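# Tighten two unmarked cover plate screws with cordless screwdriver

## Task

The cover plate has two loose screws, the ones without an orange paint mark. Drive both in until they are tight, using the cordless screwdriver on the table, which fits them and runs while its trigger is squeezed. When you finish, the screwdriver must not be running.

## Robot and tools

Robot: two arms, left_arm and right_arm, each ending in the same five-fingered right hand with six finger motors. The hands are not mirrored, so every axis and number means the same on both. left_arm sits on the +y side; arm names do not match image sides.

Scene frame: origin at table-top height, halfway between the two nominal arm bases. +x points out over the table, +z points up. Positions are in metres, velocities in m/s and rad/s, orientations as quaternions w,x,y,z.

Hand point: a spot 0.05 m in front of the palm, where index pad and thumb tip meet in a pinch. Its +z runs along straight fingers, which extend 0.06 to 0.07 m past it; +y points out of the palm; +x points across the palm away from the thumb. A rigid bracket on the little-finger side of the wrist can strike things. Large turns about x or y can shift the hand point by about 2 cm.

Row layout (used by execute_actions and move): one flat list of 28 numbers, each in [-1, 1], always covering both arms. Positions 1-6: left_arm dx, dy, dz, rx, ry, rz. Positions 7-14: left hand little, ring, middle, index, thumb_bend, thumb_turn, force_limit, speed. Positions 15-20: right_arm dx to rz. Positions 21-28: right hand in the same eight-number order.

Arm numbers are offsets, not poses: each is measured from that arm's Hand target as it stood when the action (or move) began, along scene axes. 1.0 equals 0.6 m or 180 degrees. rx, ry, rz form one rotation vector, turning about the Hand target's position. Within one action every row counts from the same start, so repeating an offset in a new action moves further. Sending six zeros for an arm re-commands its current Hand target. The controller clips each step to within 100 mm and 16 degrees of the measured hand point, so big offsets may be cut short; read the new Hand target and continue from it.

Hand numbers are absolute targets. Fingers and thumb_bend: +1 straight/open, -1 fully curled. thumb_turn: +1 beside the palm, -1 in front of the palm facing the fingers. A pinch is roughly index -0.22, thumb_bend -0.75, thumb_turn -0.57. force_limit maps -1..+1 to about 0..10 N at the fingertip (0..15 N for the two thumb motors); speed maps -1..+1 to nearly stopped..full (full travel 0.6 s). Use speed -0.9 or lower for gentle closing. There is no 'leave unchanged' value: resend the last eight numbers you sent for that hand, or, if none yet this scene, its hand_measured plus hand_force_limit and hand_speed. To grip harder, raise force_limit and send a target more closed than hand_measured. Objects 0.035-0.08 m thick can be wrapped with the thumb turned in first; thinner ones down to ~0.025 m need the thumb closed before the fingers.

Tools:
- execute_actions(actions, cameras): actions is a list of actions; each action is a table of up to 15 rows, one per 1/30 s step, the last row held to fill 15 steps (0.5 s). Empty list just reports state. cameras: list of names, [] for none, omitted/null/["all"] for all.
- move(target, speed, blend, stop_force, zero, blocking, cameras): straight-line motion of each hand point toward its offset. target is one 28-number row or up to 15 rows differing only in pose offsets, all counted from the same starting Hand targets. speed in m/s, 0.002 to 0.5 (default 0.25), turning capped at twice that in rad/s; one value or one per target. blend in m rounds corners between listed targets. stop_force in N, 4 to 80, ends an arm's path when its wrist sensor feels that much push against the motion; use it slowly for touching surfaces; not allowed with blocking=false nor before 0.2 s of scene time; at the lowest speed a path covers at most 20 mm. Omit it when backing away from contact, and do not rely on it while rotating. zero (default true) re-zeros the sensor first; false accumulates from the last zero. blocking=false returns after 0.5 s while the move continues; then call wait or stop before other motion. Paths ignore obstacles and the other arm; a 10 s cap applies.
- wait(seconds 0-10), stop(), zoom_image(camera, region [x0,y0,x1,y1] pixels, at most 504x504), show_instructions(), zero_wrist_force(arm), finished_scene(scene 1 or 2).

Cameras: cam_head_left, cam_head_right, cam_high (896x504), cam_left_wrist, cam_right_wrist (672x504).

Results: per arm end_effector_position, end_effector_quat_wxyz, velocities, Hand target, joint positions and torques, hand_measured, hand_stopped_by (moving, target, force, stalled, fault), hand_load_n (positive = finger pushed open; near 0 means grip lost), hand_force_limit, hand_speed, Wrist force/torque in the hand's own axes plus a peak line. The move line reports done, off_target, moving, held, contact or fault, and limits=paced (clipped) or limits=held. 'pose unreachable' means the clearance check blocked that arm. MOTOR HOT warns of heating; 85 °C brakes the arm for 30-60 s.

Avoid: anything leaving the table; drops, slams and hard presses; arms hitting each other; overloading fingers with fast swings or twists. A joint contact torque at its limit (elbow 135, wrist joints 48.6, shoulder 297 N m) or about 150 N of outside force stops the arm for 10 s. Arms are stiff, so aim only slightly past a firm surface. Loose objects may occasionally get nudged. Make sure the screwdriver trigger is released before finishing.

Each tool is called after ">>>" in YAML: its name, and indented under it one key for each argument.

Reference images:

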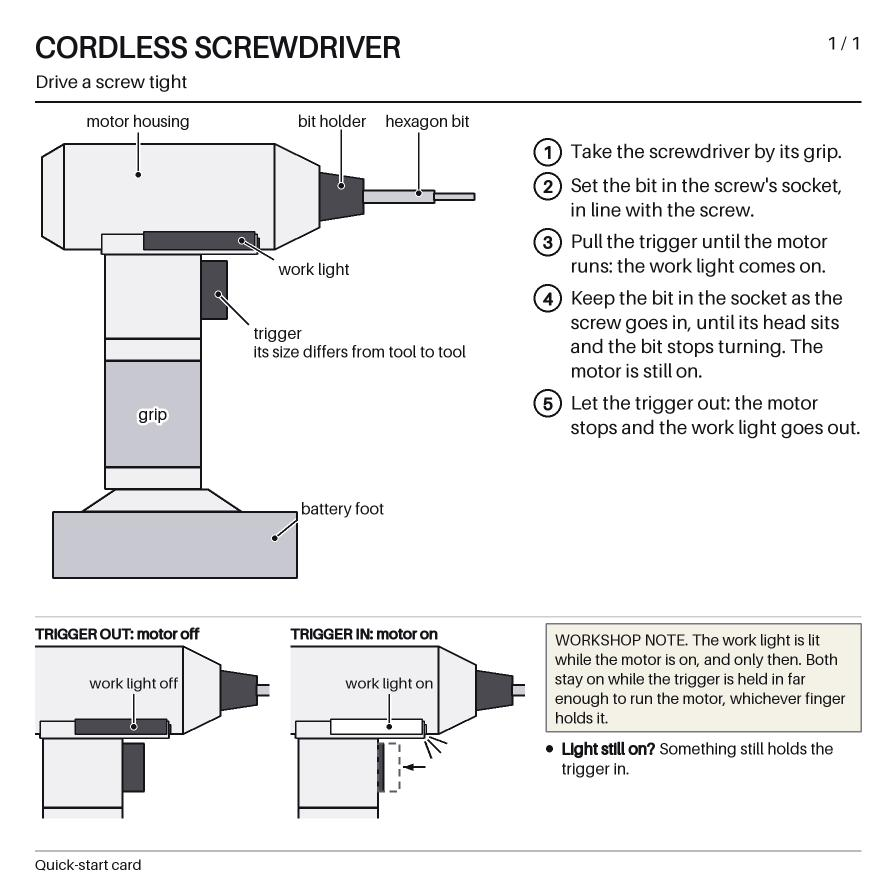

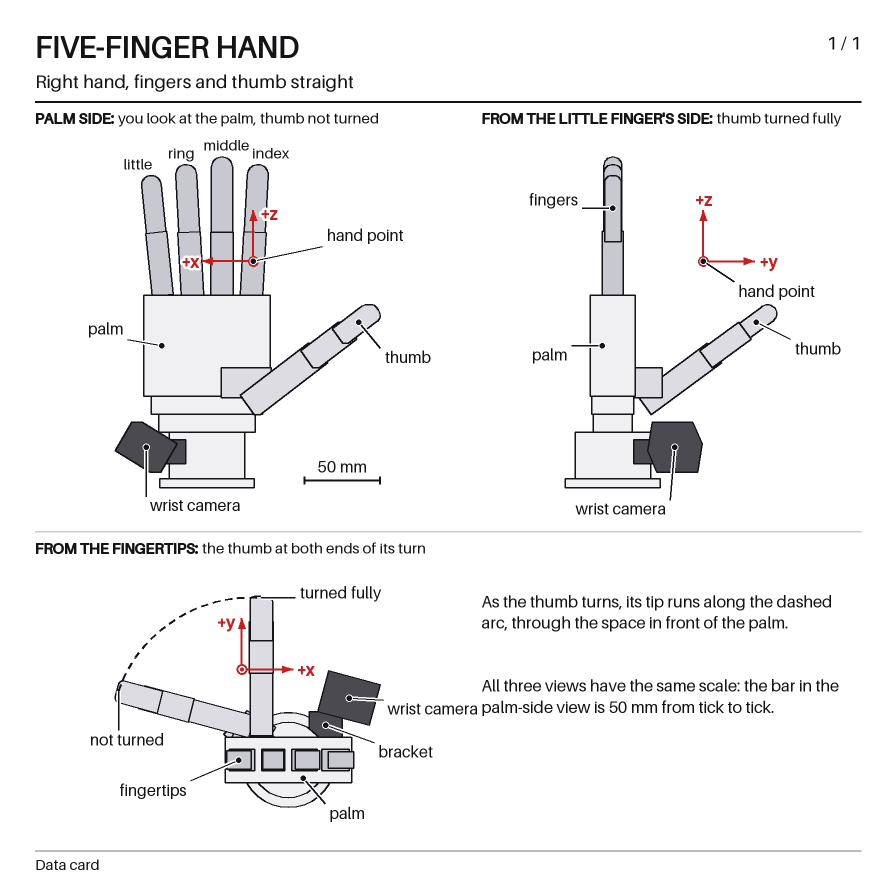

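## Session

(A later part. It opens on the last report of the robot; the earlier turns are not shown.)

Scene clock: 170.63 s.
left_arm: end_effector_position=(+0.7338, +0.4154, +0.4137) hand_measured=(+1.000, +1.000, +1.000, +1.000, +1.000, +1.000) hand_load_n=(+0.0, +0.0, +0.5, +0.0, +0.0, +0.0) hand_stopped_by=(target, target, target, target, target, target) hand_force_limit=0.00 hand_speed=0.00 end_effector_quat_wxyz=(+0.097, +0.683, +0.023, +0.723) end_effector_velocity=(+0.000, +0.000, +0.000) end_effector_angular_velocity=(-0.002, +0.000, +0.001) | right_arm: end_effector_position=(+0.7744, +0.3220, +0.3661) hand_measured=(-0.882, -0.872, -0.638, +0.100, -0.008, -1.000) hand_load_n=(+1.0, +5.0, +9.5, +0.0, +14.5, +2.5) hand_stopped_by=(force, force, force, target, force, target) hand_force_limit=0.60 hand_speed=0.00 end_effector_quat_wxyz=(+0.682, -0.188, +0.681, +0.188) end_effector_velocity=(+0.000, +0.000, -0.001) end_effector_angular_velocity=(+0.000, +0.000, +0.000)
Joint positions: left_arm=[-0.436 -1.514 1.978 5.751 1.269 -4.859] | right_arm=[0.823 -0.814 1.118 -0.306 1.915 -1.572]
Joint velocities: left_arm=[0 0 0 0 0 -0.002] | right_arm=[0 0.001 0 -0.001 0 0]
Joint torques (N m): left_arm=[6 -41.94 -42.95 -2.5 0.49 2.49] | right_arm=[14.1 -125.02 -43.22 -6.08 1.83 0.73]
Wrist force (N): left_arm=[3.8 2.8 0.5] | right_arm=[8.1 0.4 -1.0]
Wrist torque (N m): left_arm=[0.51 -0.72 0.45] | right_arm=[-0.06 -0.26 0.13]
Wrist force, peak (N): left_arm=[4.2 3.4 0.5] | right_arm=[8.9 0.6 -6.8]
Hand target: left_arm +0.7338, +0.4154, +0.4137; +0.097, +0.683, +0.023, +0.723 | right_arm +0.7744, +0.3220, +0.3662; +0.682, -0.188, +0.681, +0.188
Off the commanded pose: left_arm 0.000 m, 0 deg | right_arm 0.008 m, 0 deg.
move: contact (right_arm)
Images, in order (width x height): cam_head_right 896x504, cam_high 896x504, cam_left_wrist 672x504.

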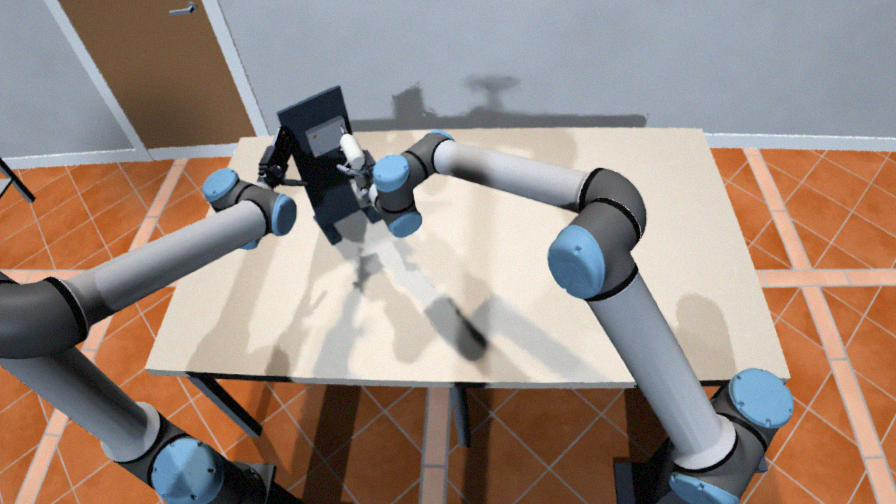

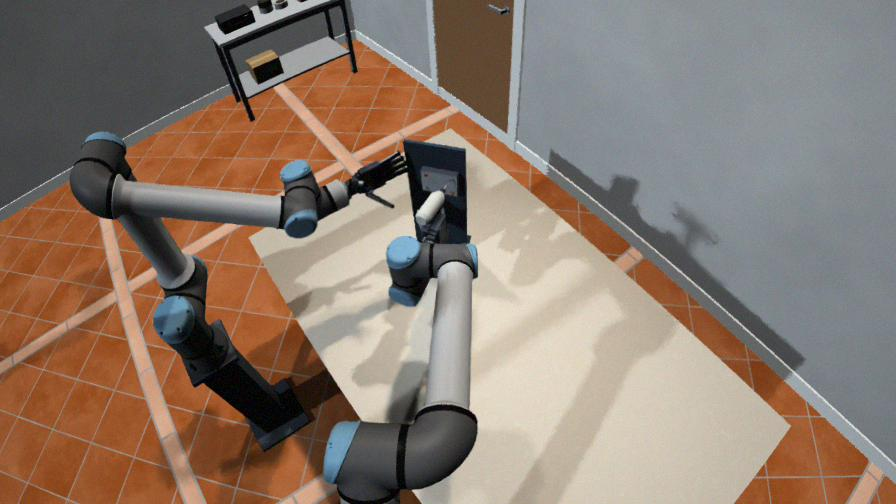

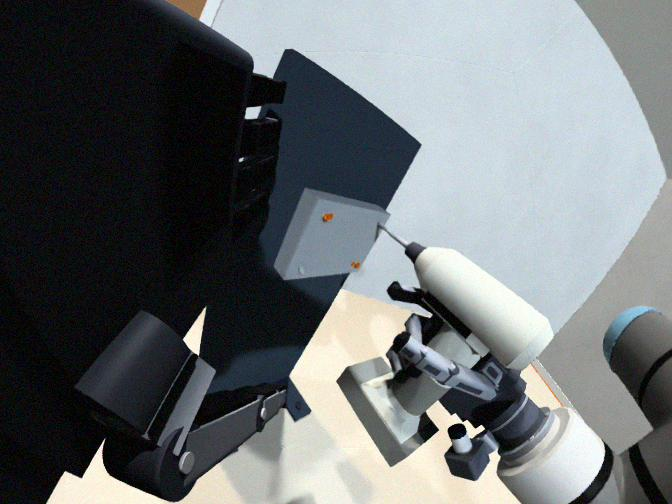

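>>> move:
  target: [0,0,0,0,0,0,1,1,1,1,1,1,0,0,-0.0357,-0.0214,0.004,0,0,0,-0.98,-0.98,-0.98,0.1,-0.98,-1,0.6,0]
  speed: 0.05
  cameras: ["cam_left_wrist","cam_head_left","cam_head_right","cam_high"]

>>> zoom_image:
  camera: "cam_left_wrist"
  region: [374, 216, 394, 236]

>>> zoom_image:
  camera: "cam_left_wrist"
  region: [370, 212, 410, 252]

>>> zoom_image:
  camera: "cam_head_right"
  region: [325, 110, 365, 150]

>>> zoom_image:
  camera: "cam_high"
  region: [430, 165, 470, 205]

Scene clock: 171.93 s.
left_arm: end_effector_position=(+0.7338, +0.4154, +0.4137) hand_measured=(+1.000, +1.000, +1.000, +1.000, +1.000, +1.000) hand_load_n=(+0.0, +0.0, +0.0, +0.0, +0.0, +0.0) hand_stopped_by=(target, target, target, target, target, target) hand_force_limit=0.00 hand_speed=0.00 end_effector_quat_wxyz=(+0.097, +0.683, +0.023, +0.723) end_effector_velocity=(+0.000, +0.000, +0.000) end_effector_angular_velocity=(-0.001, +0.000, +0.000) | right_arm: end_effector_position=(+0.7528, +0.3092, +0.3686) hand_measured=(-0.882, -0.872, -0.638, +0.100, -0.008, -1.000) hand_load_n=(+1.0, +5.0, +10.0, +0.0, +14.0, +2.5) hand_stopped_by=(force, force, force, target, force, target) hand_force_limit=0.60 hand_speed=0.00 end_effector_quat_wxyz=(+0.682, -0.188, +0.681, +0.188) end_effector_velocity=(+0.001, +0.001, +0.001) end_effector_angular_velocity=(+0.000, +0.000, +0.001)
Joint positions: left_arm=[-0.436 -1.514 1.978 5.751 1.269 -4.859] | right_arm=[0.832 -0.852 1.182 -0.331 1.924 -1.572]
Joint velocities: left_arm=[0 0 0 0 0 -0.001] | right_arm=[0 0.001 -0.003 0.002 -0.001 0]
Joint torques (N m): left_arm=[4.6 -41.98 -43.72 -3.01 0.2 2.43] | right_arm=[-12.03 -100.26 -53.51 -1.06 -0.44 -1.23]
Wrist force (N): left_arm=[3.6 3.0 0.5] | right_arm=[7.8 -0.2 -0.5]
Wrist torque (N m): left_arm=[0.55 -0.68 0.44] | right_arm=[-0.19 -0.21 0.10]
Wrist force, peak (N): left_arm=[4.1 3.3 0.4] | right_arm=[8.5 0.2 0.2]
Hand target: left_arm +0.7338, +0.4154, +0.4137; +0.097, +0.683, +0.023, +0.723 | right_arm +0.7530, +0.3091, +0.3685; +0.682, -0.188, +0.681, +0.188
Off the commanded pose: left_arm 0.000 m, 0 deg | right_arm 0.000 m, 0 deg.
move: done
Images, in order (width x height): cam_head_left 896x504, cam_head_right 896x504, cam_high 896x504, cam_left_wrist 672x504.

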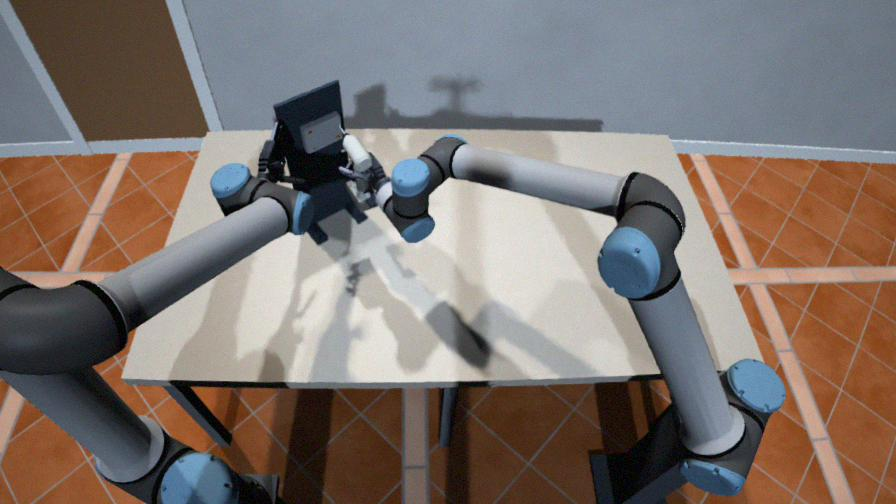

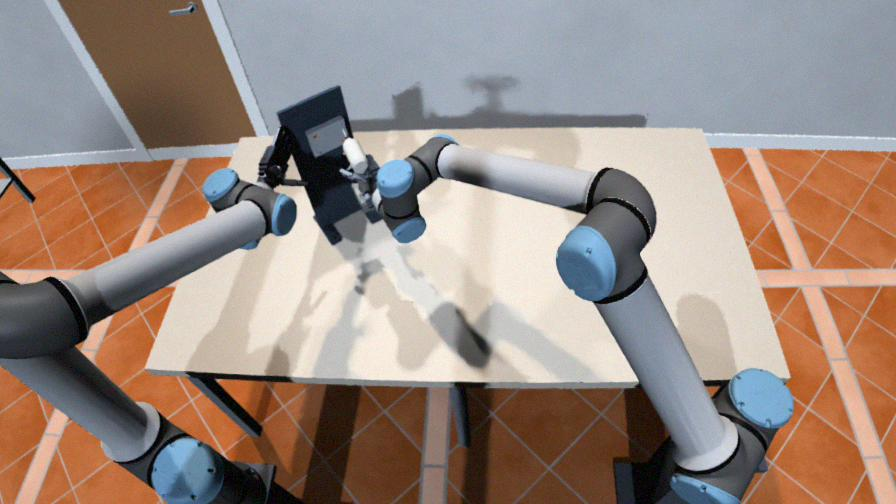

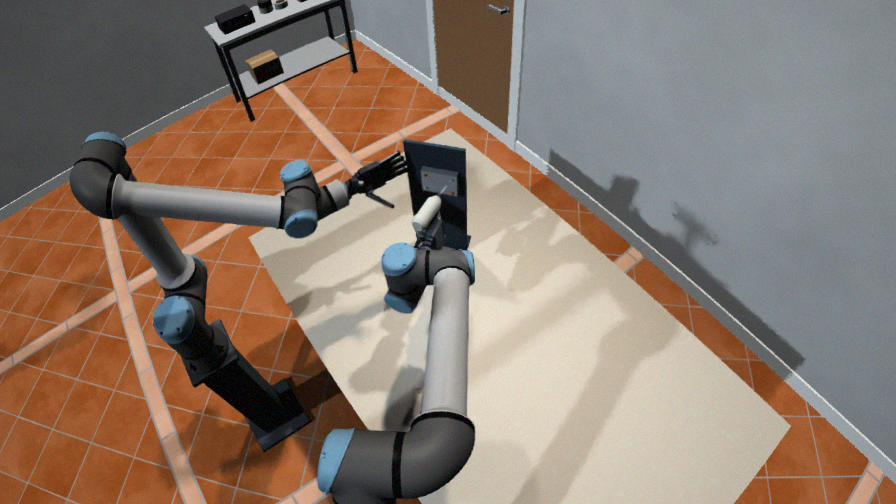

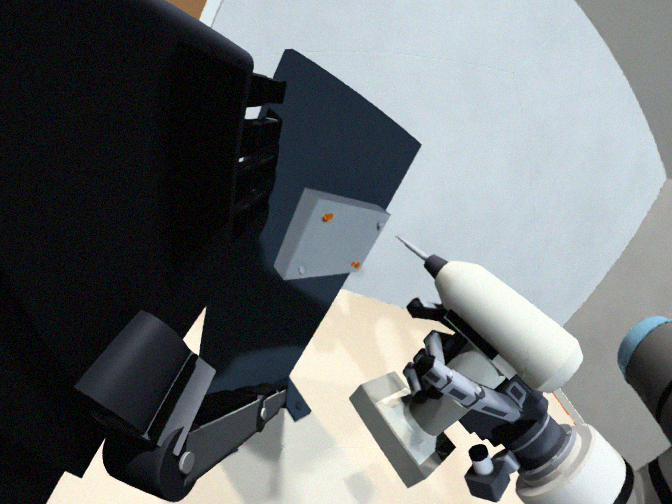

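Scaled by 25.200 from the camera's 672x504 image, which has a finer 960x720 frame.

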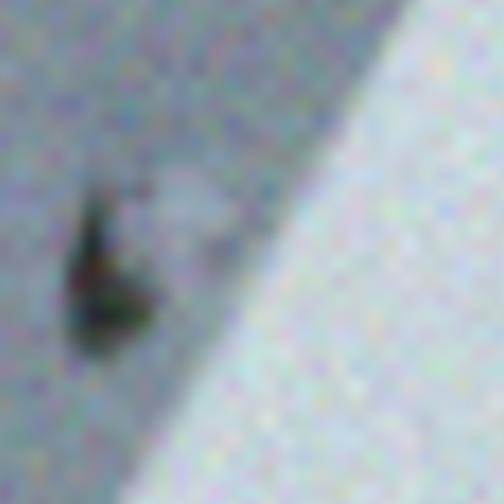

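Scaled by 12.600 from the camera's 672x504 image, which has a finer 960x720 frame.

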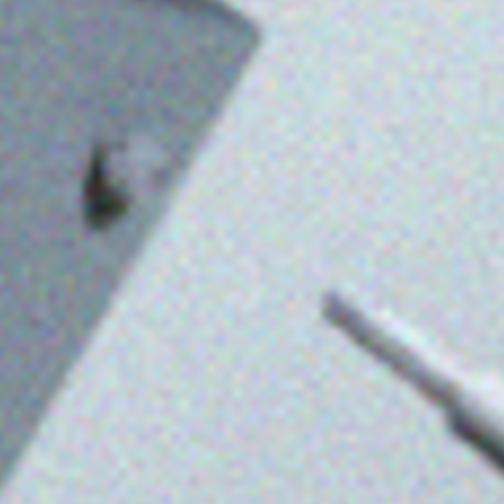

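Scaled by 12.600.

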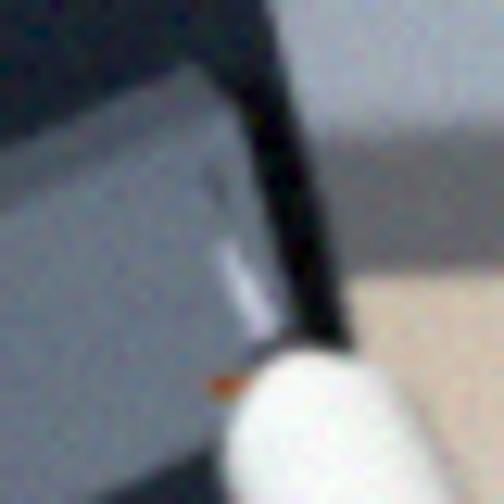

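Scaled by 12.600.

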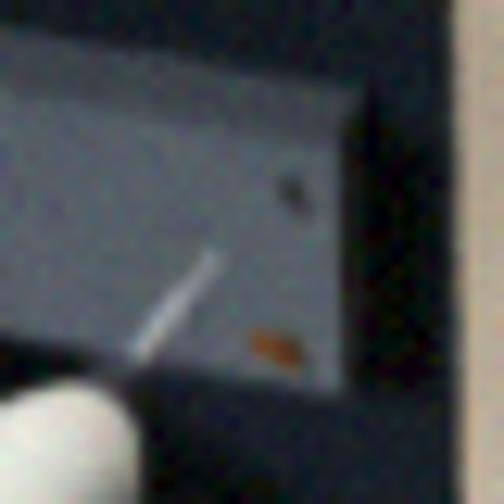

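>>> move:
  target: [0,0,0,0,0,0,1,1,1,1,1,1,0,0,0.0253,0.0167,-0.0013,0,0,0,-0.98,-0.98,-0.98,-0.9,-0.98,-1,0.3,0.2]
  speed: 0.04
  cameras: ["cam_left_wrist"]

>>> zoom_image:
  camera: "cam_left_wrist"
  region: [370, 212, 410, 252]

>>> move:
  target: [0,0,0,0,0,0,1,1,1,1,1,1,0,0,0.0171,0.0103,-0.002,0,0,0,-0.98,-0.98,-0.98,-0.9,-0.98,-1,0.3,0.2]
  speed: 0.006
  stop_force: 5
  cameras: ["cam_left_wrist"]

>>> zoom_image:
  camera: "cam_left_wrist"
  region: [370, 212, 410, 252]

Scene clock: 173.23 s.
left_arm: end_effector_position=(+0.7338, +0.4154, +0.4137) hand_measured=(+1.000, +1.000, +1.000, +1.000, +1.000, +1.000) hand_load_n=(+0.0, +0.0, +0.0, +0.0, +0.0, +0.0) hand_stopped_by=(target, target, target, target, target, target) hand_force_limit=0.00 hand_speed=0.00 end_effector_quat_wxyz=(+0.097, +0.683, +0.023, +0.723) end_effector_velocity=(+0.000, +0.000, -0.001) end_effector_angular_velocity=(+0.001, +0.001, +0.000) | right_arm: end_effector_position=(+0.7683, +0.3191, +0.3677) hand_measured=(-0.882, -0.872, -0.638, -0.864, -0.008, -1.000) hand_load_n=(+0.0, +3.5, +9.5, +14.0, +15.0, +2.5) hand_stopped_by=(force, force, force, force, force, target) hand_force_limit=0.30 hand_speed=0.20 end_effector_quat_wxyz=(+0.682, -0.188, +0.681, +0.188) end_effector_velocity=(-0.001, -0.001, +0.000) end_effector_angular_velocity=(+0.000, +0.000, +0.000)
Joint positions: left_arm=[-0.436 -1.514 1.978 5.751 1.269 -4.859] | right_arm=[0.826 -0.824 1.133 -0.311 1.918 -1.572]
Joint velocities: left_arm=[0 0.001 0 0 0 0.001] | right_arm=[0 -0.002 0.004 -0.002 0 0]
Joint torques (N m): left_arm=[8.84 -39.72 -43.53 -2.88 0.17 2.44] | right_arm=[6.55 -121.76 -40.45 -6.86 0.87 -0.48]
Wrist force (N): left_arm=[3.9 2.9 0.3] | right_arm=[8.0 0.4 -0.6]
Wrist torque (N m): left_arm=[0.54 -0.72 0.46] | right_arm=[-0.08 -0.22 0.12]
Wrist force, peak (N): left_arm=[4.2 3.0 0.7] | right_arm=[8.4 -0.1 0.1]
Hand target: left_arm +0.7338, +0.4154, +0.4137; +0.097, +0.683, +0.023, +0.723 | right_arm +0.7682, +0.3192, +0.3678; +0.682, -0.188, +0.681, +0.188
Off the commanded pose: left_arm 0.000 m, 0 deg | right_arm 0.000 m, 0 deg.
move: done
Images, in order (width x height): cam_left_wrist 672x504.

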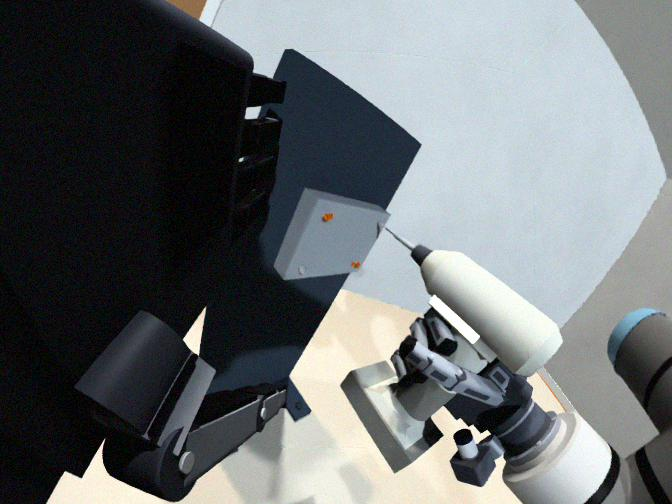

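Scaled by 12.600 from the camera's 672x504 image, which has a finer 960x720 frame.

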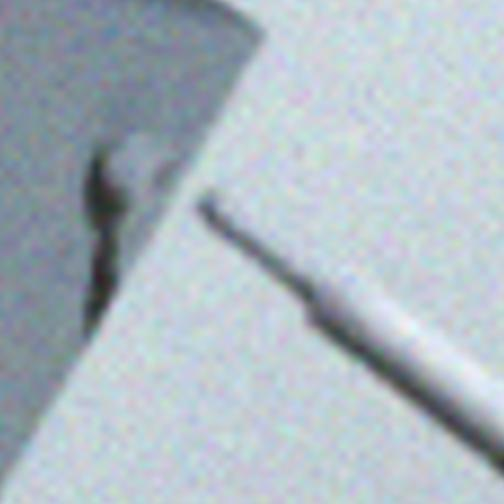

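Scene clock: 175.50 s.
left_arm: end_effector_position=(+0.7338, +0.4154, +0.4137) hand_measured=(+1.000, +1.000, +1.000, +1.000, +1.000, +1.000) hand_load_n=(+0.0, +0.0, +0.0, +0.0, +0.0, +0.0) hand_stopped_by=(target, target, target, target, target, target) hand_force_limit=0.00 hand_speed=0.00 end_effector_quat_wxyz=(+0.097, +0.683, +0.023, +0.723) end_effector_velocity=(+0.000, +0.000, +0.000) end_effector_angular_velocity=(+0.000, +0.000, +0.000) | right_arm: end_effector_position=(+0.7746, +0.3230, +0.3670) hand_measured=(-0.882, -0.872, -0.638, -0.864, -0.008, -1.000) hand_load_n=(+0.5, +3.5, +9.0, +12.5, +15.5, +2.0) hand_stopped_by=(force, force, force, force, force, target) hand_force_limit=0.30 hand_speed=0.20 end_effector_quat_wxyz=(+0.682, -0.188, +0.681, +0.188) end_effector_velocity=(+0.000, +0.000, -0.001) end_effector_angular_velocity=(-0.001, +0.001, -0.001)
Joint positions: left_arm=[-0.436 -1.514 1.978 5.751 1.269 -4.859] | right_arm=[0.824 -0.812 1.114 -0.304 1.916 -1.572]
Joint velocities: left_arm=[0 0 0 0 0 0] | right_arm=[0 0 0 0.001 0 0]
Joint torques (N m): left_arm=[8.68 -36.79 -41.3 -2.91 0.37 2.59] | right_arm=[11.16 -125.89 -42.69 -6.15 1.33 0.85]
Wrist force (N): left_arm=[3.8 3.1 0.5] | right_arm=[8.0 0.2 -1.0]
Wrist torque (N m): left_arm=[0.56 -0.72 0.45] | right_arm=[-0.09 -0.21 0.12]
Wrist force, peak (N): left_arm=[4.2 3.1 0.3] | right_arm=[8.8 -0.7 -8.7]
Hand target: left_arm +0.7338, +0.4154, +0.4137; +0.097, +0.683, +0.023, +0.723 | right_arm +0.7745, +0.3230, +0.3670; +0.682, -0.188, +0.681, +0.188
Off the commanded pose: left_arm 0.000 m, 0 deg | right_arm 0.005 m, 0 deg.
move: contact (right_arm)
Images, in order (width x height): cam_left_wrist 672x504.

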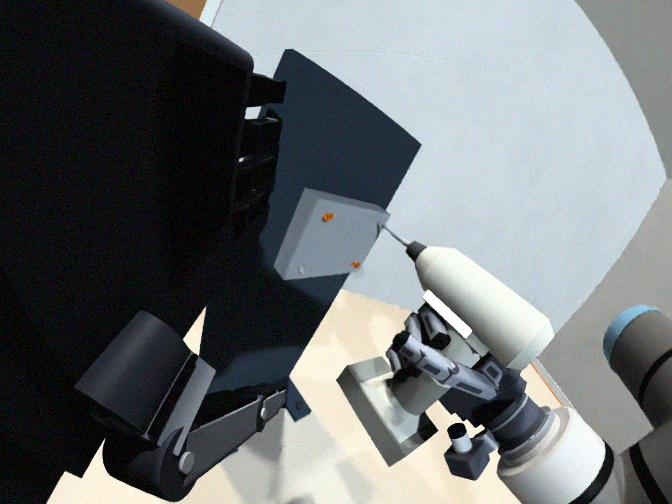

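Scaled by 12.600 from the camera's 672x504 image, which has a finer 960x720 frame.

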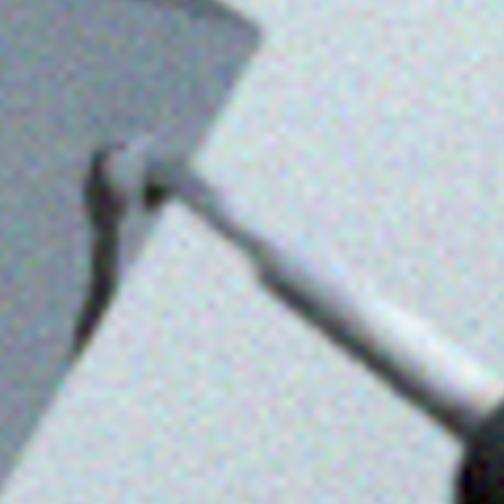

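>>> move:
  target:
    - [0,0,0,0,0,0,1,1,1,1,1,1,0,0,-0.0043,-0.0026,0.0005,0,0,0,-0.98,-0.98,-0.98,-0.9,-0.98,-1,0.3,0.2]
    - [0,0,0,0,0,0,1,1,1,1,1,1,0,0,-0.0058,0.0,-0.0005,0,0,0,-0.98,-0.98,-0.98,-0.9,-0.98,-1,0.3,0.2]
  speed: 0.02
  cameras: []

>>> move:
  target: [0,0,0,0,0,0,1,1,1,1,1,1,0,0,0.0143,0.0086,-0.00167,0,0,0,-0.98,-0.98,-0.98,-0.9,-0.98,-1,0.3,0.2]
  speed: 0.006
  stop_force: 5
  cameras: ["cam_left_wrist"]

>>> zoom_image:
  camera: "cam_left_wrist"
  region: [370, 212, 410, 252]

Scene clock: 176.50 s.
left_arm: end_effector_position=(+0.7338, +0.4154, +0.4137) hand_measured=(+1.000, +1.000, +1.000, +1.000, +1.000, +1.000) hand_load_n=(+0.0, +0.0, +0.0, +0.0, +0.0, +0.0) hand_stopped_by=(target, target, target, target, target, target) hand_force_limit=0.00 hand_speed=0.00 end_effector_quat_wxyz=(+0.097, +0.683, +0.023, +0.723) end_effector_velocity=(+0.000, -0.001, +0.000) end_effector_angular_velocity=(+0.000, +0.001, -0.001) | right_arm: end_effector_position=(+0.7710, +0.3231, +0.3667) hand_measured=(-0.882, -0.872, -0.638, -0.864, -0.008, -1.000) hand_load_n=(+0.5, +3.5, +9.0, +12.0, +15.5, +2.0) hand_stopped_by=(force, force, force, force, force, target) hand_force_limit=0.30 hand_speed=0.20 end_effector_quat_wxyz=(+0.682, -0.188, +0.681, +0.188) end_effector_velocity=(+0.000, +0.000, -0.001) end_effector_angular_velocity=(-0.001, +0.001, +0.000)
Joint positions: left_arm=[-0.436 -1.514 1.978 5.751 1.269 -4.859] | right_arm=[0.827 -0.815 1.12 -0.306 1.919 -1.572]
Joint velocities: left_arm=[-0.001 0 0 0 0 0] | right_arm=[0 0.001 0 0.001 0 0]
Joint torques (N m): left_arm=[10.26 -41.27 -43.11 -3.22 0.16 2] | right_arm=[-0.35 -118.31 -47.01 -1.15 0.63 0.15]
Wrist force (N): left_arm=[3.9 3.0 0.4] | right_arm=[8.0 0.0 -0.6]
Wrist torque (N m): left_arm=[0.55 -0.72 0.46] | right_arm=[-0.14 -0.24 0.12]
Wrist force, peak (N): left_arm=[4.1 3.3 0.8] | right_arm=[8.4 0.3 -0.6]
Hand target: left_arm +0.7338, +0.4154, +0.4137; +0.097, +0.683, +0.023, +0.723 | right_arm +0.7711, +0.3230, +0.3667; +0.682, -0.188, +0.681, +0.188
Off the commanded pose: left_arm 0.000 m, 0 deg | right_arm 0.000 m, 0 deg.
move: done
No camera images: "cameras" was empty.

Scene clock: 178.13 s.
left_arm: end_effector_position=(+0.7338, +0.4154, +0.4137) hand_measured=(+1.000, +1.000, +1.000, +1.000, +1.000, +1.000) hand_load_n=(+0.0, +0.0, +0.0, +0.0, +0.0, +0.0) hand_stopped_by=(target, target, target, target, target, target) hand_force_limit=0.00 hand_speed=0.00 end_effector_quat_wxyz=(+0.097, +0.683, +0.023, +0.723) end_effector_velocity=(+0.000, +0.000, -0.001) end_effector_angular_velocity=(+0.002, +0.002, -0.002) | right_arm: end_effector_position=(+0.7739, +0.3247, +0.3664) hand_measured=(-0.882, -0.872, -0.638, -0.864, -0.008, -1.000) hand_load_n=(+0.5, +3.5, +9.5, +12.0, +15.5, +2.0) hand_stopped_by=(force, force, force, force, force, target) hand_force_limit=0.30 hand_speed=0.20 end_effector_quat_wxyz=(+0.682, -0.188, +0.681, +0.188) end_effector_velocity=(-0.001, +0.000, +0.001) end_effector_angular_velocity=(+0.001, -0.001, +0.001)
Joint positions: left_arm=[-0.436 -1.514 1.978 5.751 1.269 -4.859] | right_arm=[0.825 -0.81 1.111 -0.303 1.917 -1.572]
Joint velocities: left_arm=[0 0.001 0 0.001 0.002 0] | right_arm=[0.001 -0.001 0 -0.001 0 0]
Joint torques (N m): left_arm=[6.3 -36.16 -41.77 -2.91 -0.05 2.71] | right_arm=[13.33 -124.67 -42.87 -6.14 1.41 -0.69]
Wrist force (N): left_arm=[4.0 2.6 0.5] | right_arm=[8.0 0.2 -0.9]
Wrist torque (N m): left_arm=[0.49 -0.73 0.45] | right_arm=[-0.09 -0.27 0.12]
Wrist force, peak (N): left_arm=[4.2 3.2 0.6] | right_arm=[6.8 -0.3 -8.6]
Hand target: left_arm +0.7338, +0.4154, +0.4137; +0.097, +0.683, +0.023, +0.723 | right_arm +0.7739, +0.3247, +0.3664; +0.682, -0.188, +0.681, +0.188
Off the commanded pose: left_arm 0.000 m, 0 deg | right_arm 0.007 m, 0 deg.
move: contact (right_arm)
Images, in order (width x height): cam_left_wrist 672x504.

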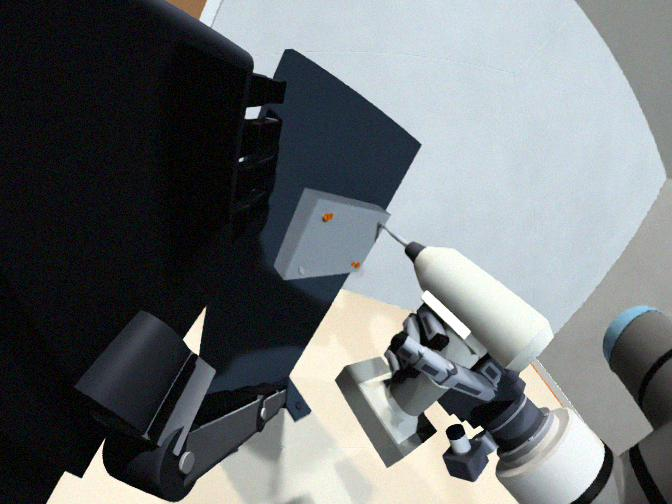

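Scaled by 12.600 from the camera's 672x504 image, which has a finer 960x720 frame.

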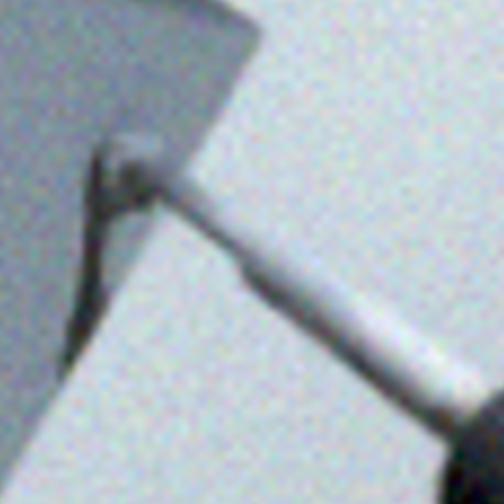

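>>> move:
  target: [0,0,0,0,0,0,1,1,1,1,1,1,0,0,0.0114,0.0069,-0.00133,0,0,0,-0.98,-0.98,-0.98,-0.9,-0.98,-1,0.3,0.2]
  speed: 0.003
  stop_force: 8
  cameras: ["cam_left_wrist"]

>>> zoom_image:
  camera: "cam_left_wrist"
  region: [370, 212, 410, 252]

Scene clock: 181.40 s.
left_arm: end_effector_position=(+0.7338, +0.4154, +0.4137) hand_measured=(+1.000, +1.000, +1.000, +1.000, +1.000, +1.000) hand_load_n=(+0.0, +0.0, +0.0, +0.0, +0.0, +0.0) hand_stopped_by=(target, target, target, target, target, target) hand_force_limit=0.00 hand_speed=0.00 end_effector_quat_wxyz=(+0.097, +0.683, +0.023, +0.723) end_effector_velocity=(+0.000, -0.001, +0.000) end_effector_angular_velocity=(+0.000, +0.000, -0.002) | right_arm: end_effector_position=(+0.7790, +0.3278, +0.3658) hand_measured=(-0.882, -0.872, -0.638, -0.864, -0.008, -1.000) hand_load_n=(+1.0, +3.5, +9.0, +11.5, +15.5, +1.5) hand_stopped_by=(force, force, force, force, force, target) hand_force_limit=0.30 hand_speed=0.20 end_effector_quat_wxyz=(+0.682, -0.188, +0.681, +0.188) end_effector_velocity=(+0.000, +0.000, +0.001) end_effector_angular_velocity=(+0.001, +0.000, -0.001)
Joint positions: left_arm=[-0.436 -1.514 1.978 5.751 1.269 -4.859] | right_arm=[0.823 -0.8 1.095 -0.297 1.915 -1.572]
Joint velocities: left_arm=[-0.001 0.001 0 0 0 0] | right_arm=[0 -0.001 0 0 0 0]
Joint torques (N m): left_arm=[7.4 -38.18 -43.73 -3.55 0.37 2.16] | right_arm=[-7.53 -123.55 -45.81 -5.61 3.36 0.27]
Wrist force (N): left_arm=[4.2 2.4 0.6] | right_arm=[8.1 3.5 -8.2]
Wrist torque (N m): left_arm=[0.45 -0.78 0.46] | right_arm=[-0.14 -0.36 -0.01]
Wrist force, peak (N): left_arm=[4.2 3.3 0.3] | right_arm=[11.4 4.2 -15.6]
Hand target: left_arm +0.7338, +0.4154, +0.4137; +0.097, +0.683, +0.023, +0.723 | right_arm +0.7790, +0.3278, +0.3658; +0.682, -0.188, +0.681, +0.188
Off the commanded pose: left_arm 0.000 m, 0 deg | right_arm 0.002 m, 0 deg.
move: contact (right_arm)
Images, in order (width x height): cam_left_wrist 672x504.

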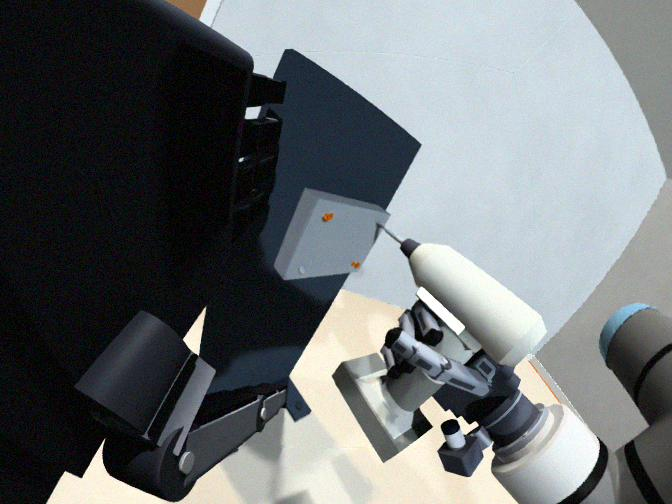

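Scaled by 12.600 from the camera's 672x504 image, which has a finer 960x720 frame.

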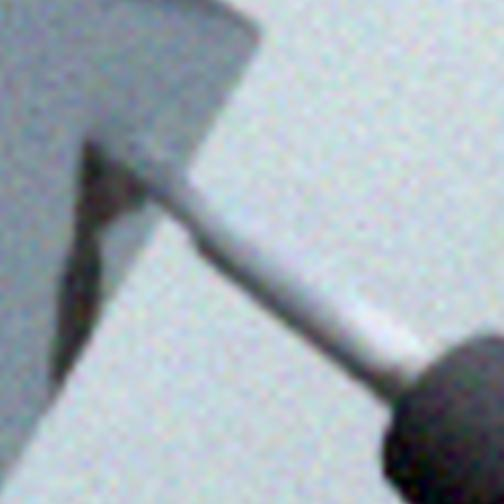

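>>> zoom_image:
  camera: "cam_left_wrist"
  region: [374, 218, 390, 234]

Scaled by 31.500 from the camera's 672x504 image, which has a finer 960x720 frame.

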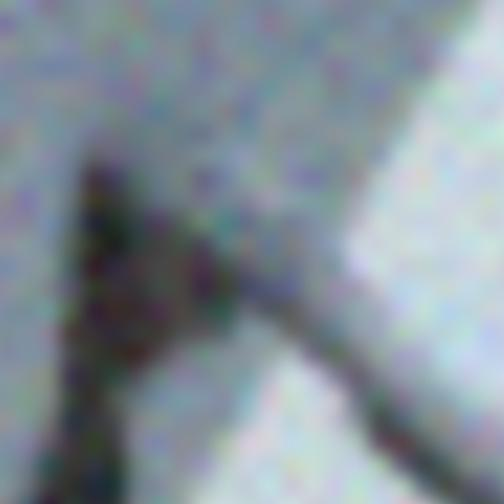

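>>> wait:
  seconds: 0.5
  cameras: ["cam_left_wrist"]

>>> move:
  target: [0,0,0,0,0,0,1,1,1,1,1,1,0,0,-0.0314,-0.0189,0.0037,0,0,0,-0.98,-0.98,-0.98,-0.9,-0.98,-1,0.3,0.2]
  speed: 0.04
  cameras: ["cam_left_wrist"]

>>> zoom_image:
  camera: "cam_left_wrist"
  region: [370, 212, 410, 252]

>>> zoom_image:
  camera: "cam_left_wrist"
  region: [374, 218, 390, 234]

Scene clock: 182.50 s.
left_arm: end_effector_position=(+0.7338, +0.4154, +0.4137) hand_measured=(+1.000, +1.000, +1.000, +1.000, +1.000, +1.000) hand_load_n=(+0.0, +0.0, +0.0, +0.5, +0.0, +0.0) hand_stopped_by=(target, target, target, target, target, target) hand_force_limit=0.00 hand_speed=0.00 end_effector_quat_wxyz=(+0.097, +0.683, +0.023, +0.723) end_effector_velocity=(+0.000, -0.001, +0.000) end_effector_angular_velocity=(+0.000, +0.000, -0.001) | right_arm: end_effector_position=(+0.7790, +0.3278, +0.3658) hand_measured=(-0.882, -0.872, -0.638, -0.864, -0.008, -1.000) hand_load_n=(+1.0, +3.5, +8.5, +11.0, +15.5, +1.5) hand_stopped_by=(force, force, force, force, force, target) hand_force_limit=0.30 hand_speed=0.20 end_effector_quat_wxyz=(+0.682, -0.188, +0.681, +0.188) end_effector_velocity=(+0.000, +0.000, +0.000) end_effector_angular_velocity=(-0.001, +0.000, +0.000)
Joint positions: left_arm=[-0.436 -1.514 1.978 5.751 1.269 -4.859] | right_arm=[0.823 -0.8 1.095 -0.297 1.915 -1.572]
Joint velocities: left_arm=[-0.001 0 0 0 0 0] | right_arm=[0 0 0 0.001 0 0]
Joint torques (N m): left_arm=[7.22 -35.27 -41.91 -3.39 -0.13 2.69] | right_arm=[2.49 -119.19 -46.05 -2.72 3.2 0.19]
Wrist force (N): left_arm=[3.9 2.8 0.1] | right_arm=[8.8 3.2 -7.6]
Wrist torque (N m): left_arm=[0.55 -0.72 0.45] | right_arm=[-0.18 -0.43 0.03]
Wrist force, peak (N): left_arm=[4.3 3.1 0.7] | right_arm=[9.9 3.8 -9.6]
Hand target: left_arm +0.7338, +0.4154, +0.4137; +0.097, +0.683, +0.023, +0.723 | right_arm +0.7790, +0.3278, +0.3658; +0.682, -0.188, +0.681, +0.188
Off the commanded pose: left_arm 0.000 m, 0 deg | right_arm 0.002 m, 0 deg.
wait: 0.50 s; at rest from the start
Images, in order (width x height): cam_left_wrist 672x504.

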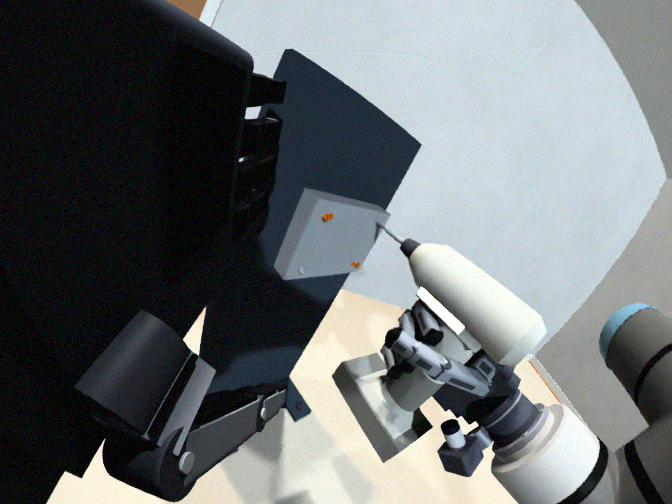

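Scene clock: 183.37 s.
left_arm: end_effector_position=(+0.7338, +0.4154, +0.4137) hand_measured=(+1.000, +1.000, +1.000, +1.000, +1.000, +1.000) hand_load_n=(+0.0, +0.0, +0.0, +0.0, +0.0, +0.0) hand_stopped_by=(target, target, target, target, target, target) hand_force_limit=0.00 hand_speed=0.00 end_effector_quat_wxyz=(+0.097, +0.683, +0.023, +0.723) end_effector_velocity=(+0.000, +0.001, +0.000) end_effector_angular_velocity=(-0.001, +0.000, +0.001) | right_arm: end_effector_position=(+0.7600, +0.3165, +0.3681) hand_measured=(-0.882, -0.872, -0.638, -0.864, -0.008, -1.000) hand_load_n=(+0.5, +3.5, +9.0, +12.5, +15.0, +2.5) hand_stopped_by=(force, force, force, force, force, target) hand_force_limit=0.30 hand_speed=0.20 end_effector_quat_wxyz=(+0.682, -0.188, +0.681, +0.188) end_effector_velocity=(+0.001, +0.001, +0.001) end_effector_angular_velocity=(+0.001, -0.001, +0.001)
Joint positions: left_arm=[-0.436 -1.514 1.978 5.751 1.269 -4.859] | right_arm=[0.831 -0.835 1.152 -0.319 1.923 -1.572]
Joint velocities: left_arm=[0.001 0 0 0 0 -0.001] | right_arm=[0 0.001 -0.003 0.001 -0.001 0]
Joint torques (N m): left_arm=[9.08 -34.67 -41.91 -2.82 -0.32 2.79] | right_arm=[-8.98 -102.74 -54.69 -1.09 -0.38 -1.1]
Wrist force (N): left_arm=[3.7 3.1 0.4] | right_arm=[7.6 0.3 -0.8]
Wrist torque (N m): left_arm=[0.58 -0.71 0.45] | right_arm=[-0.09 -0.17 0.10]
Wrist force, peak (N): left_arm=[4.1 3.1 0.7] | right_arm=[9.3 3.7 -9.1]
Hand target: left_arm +0.7338, +0.4154, +0.4137; +0.097, +0.683, +0.023, +0.723 | right_arm +0.7602, +0.3165, +0.3680; +0.682, -0.188, +0.681, +0.188
Off the commanded pose: left_arm 0.000 m, 0 deg | right_arm 0.000 m, 0 deg.
move: done
Images, in order (width x height): cam_left_wrist 672x504.

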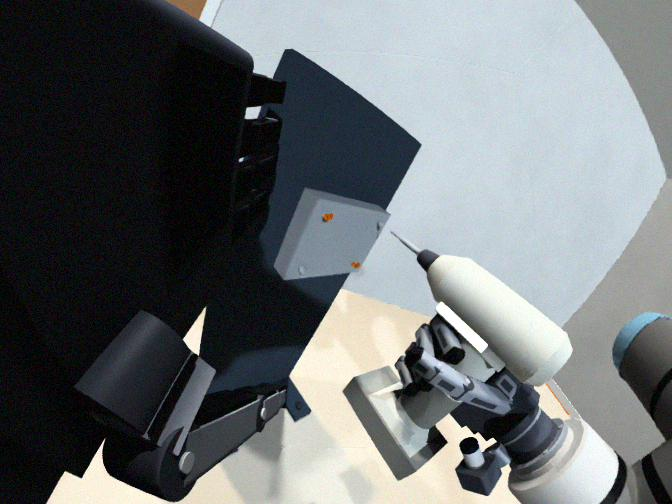

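Scaled by 12.600 from the camera's 672x504 image, which has a finer 960x720 frame.

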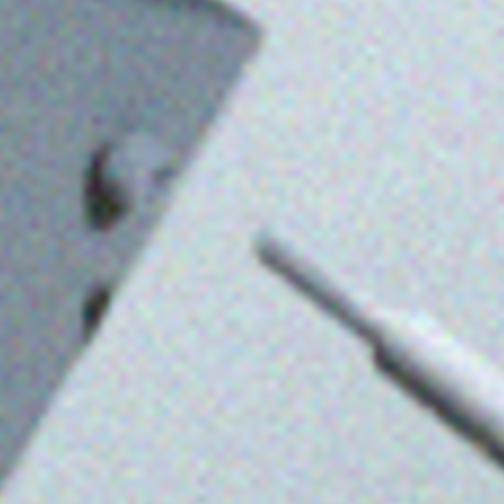

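Scaled by 31.500 from the camera's 672x504 image, which has a finer 960x720 frame.

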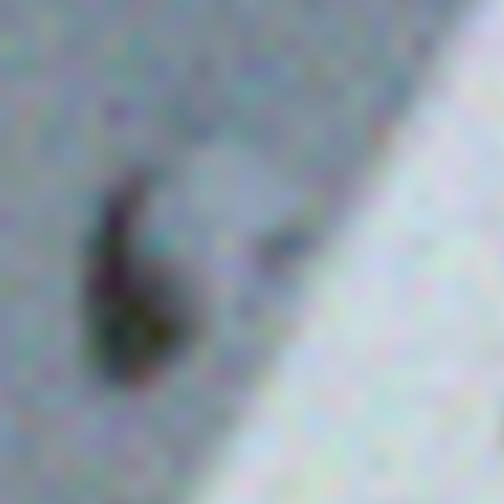

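>>> zoom_image:
  camera: "cam_left_wrist"
  region: [294, 260, 314, 280]

>>> zoom_image:
  camera: "cam_left_wrist"
  region: [318, 206, 338, 226]

>>> zoom_image:
  camera: "cam_left_wrist"
  region: [345, 255, 365, 275]

Scaled by 25.200 from the camera's 672x504 image, which has a finer 960x720 frame.

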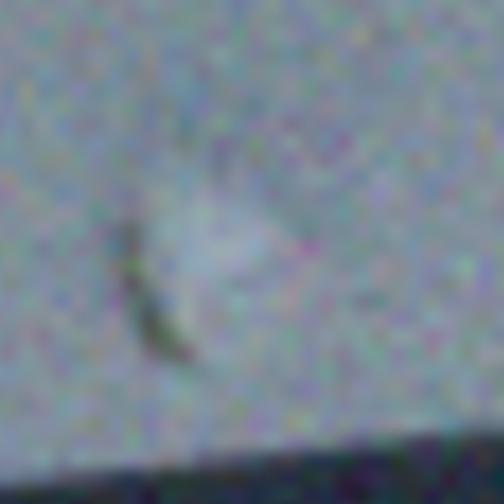

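Scaled by 25.200 from the camera's 672x504 image, which has a finer 960x720 frame.

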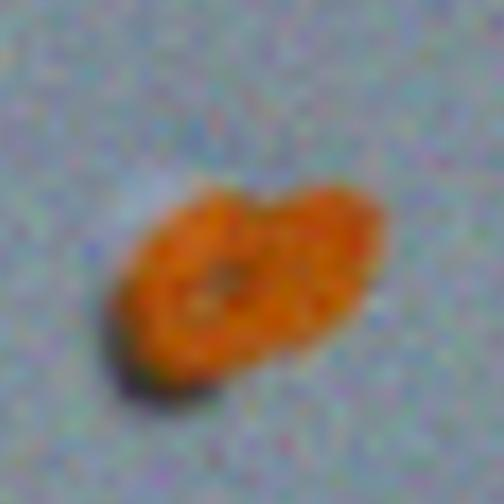

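Scaled by 25.200 from the camera's 672x504 image, which has a finer 960x720 frame.

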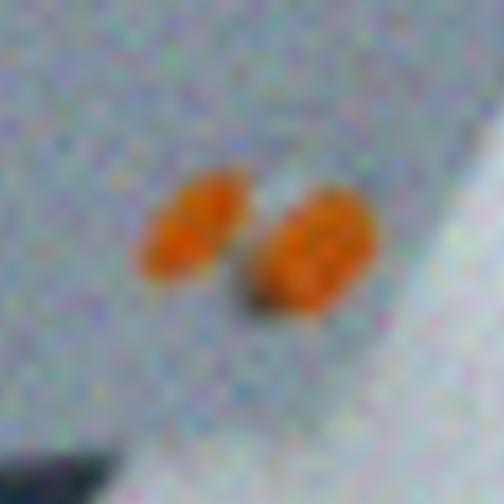

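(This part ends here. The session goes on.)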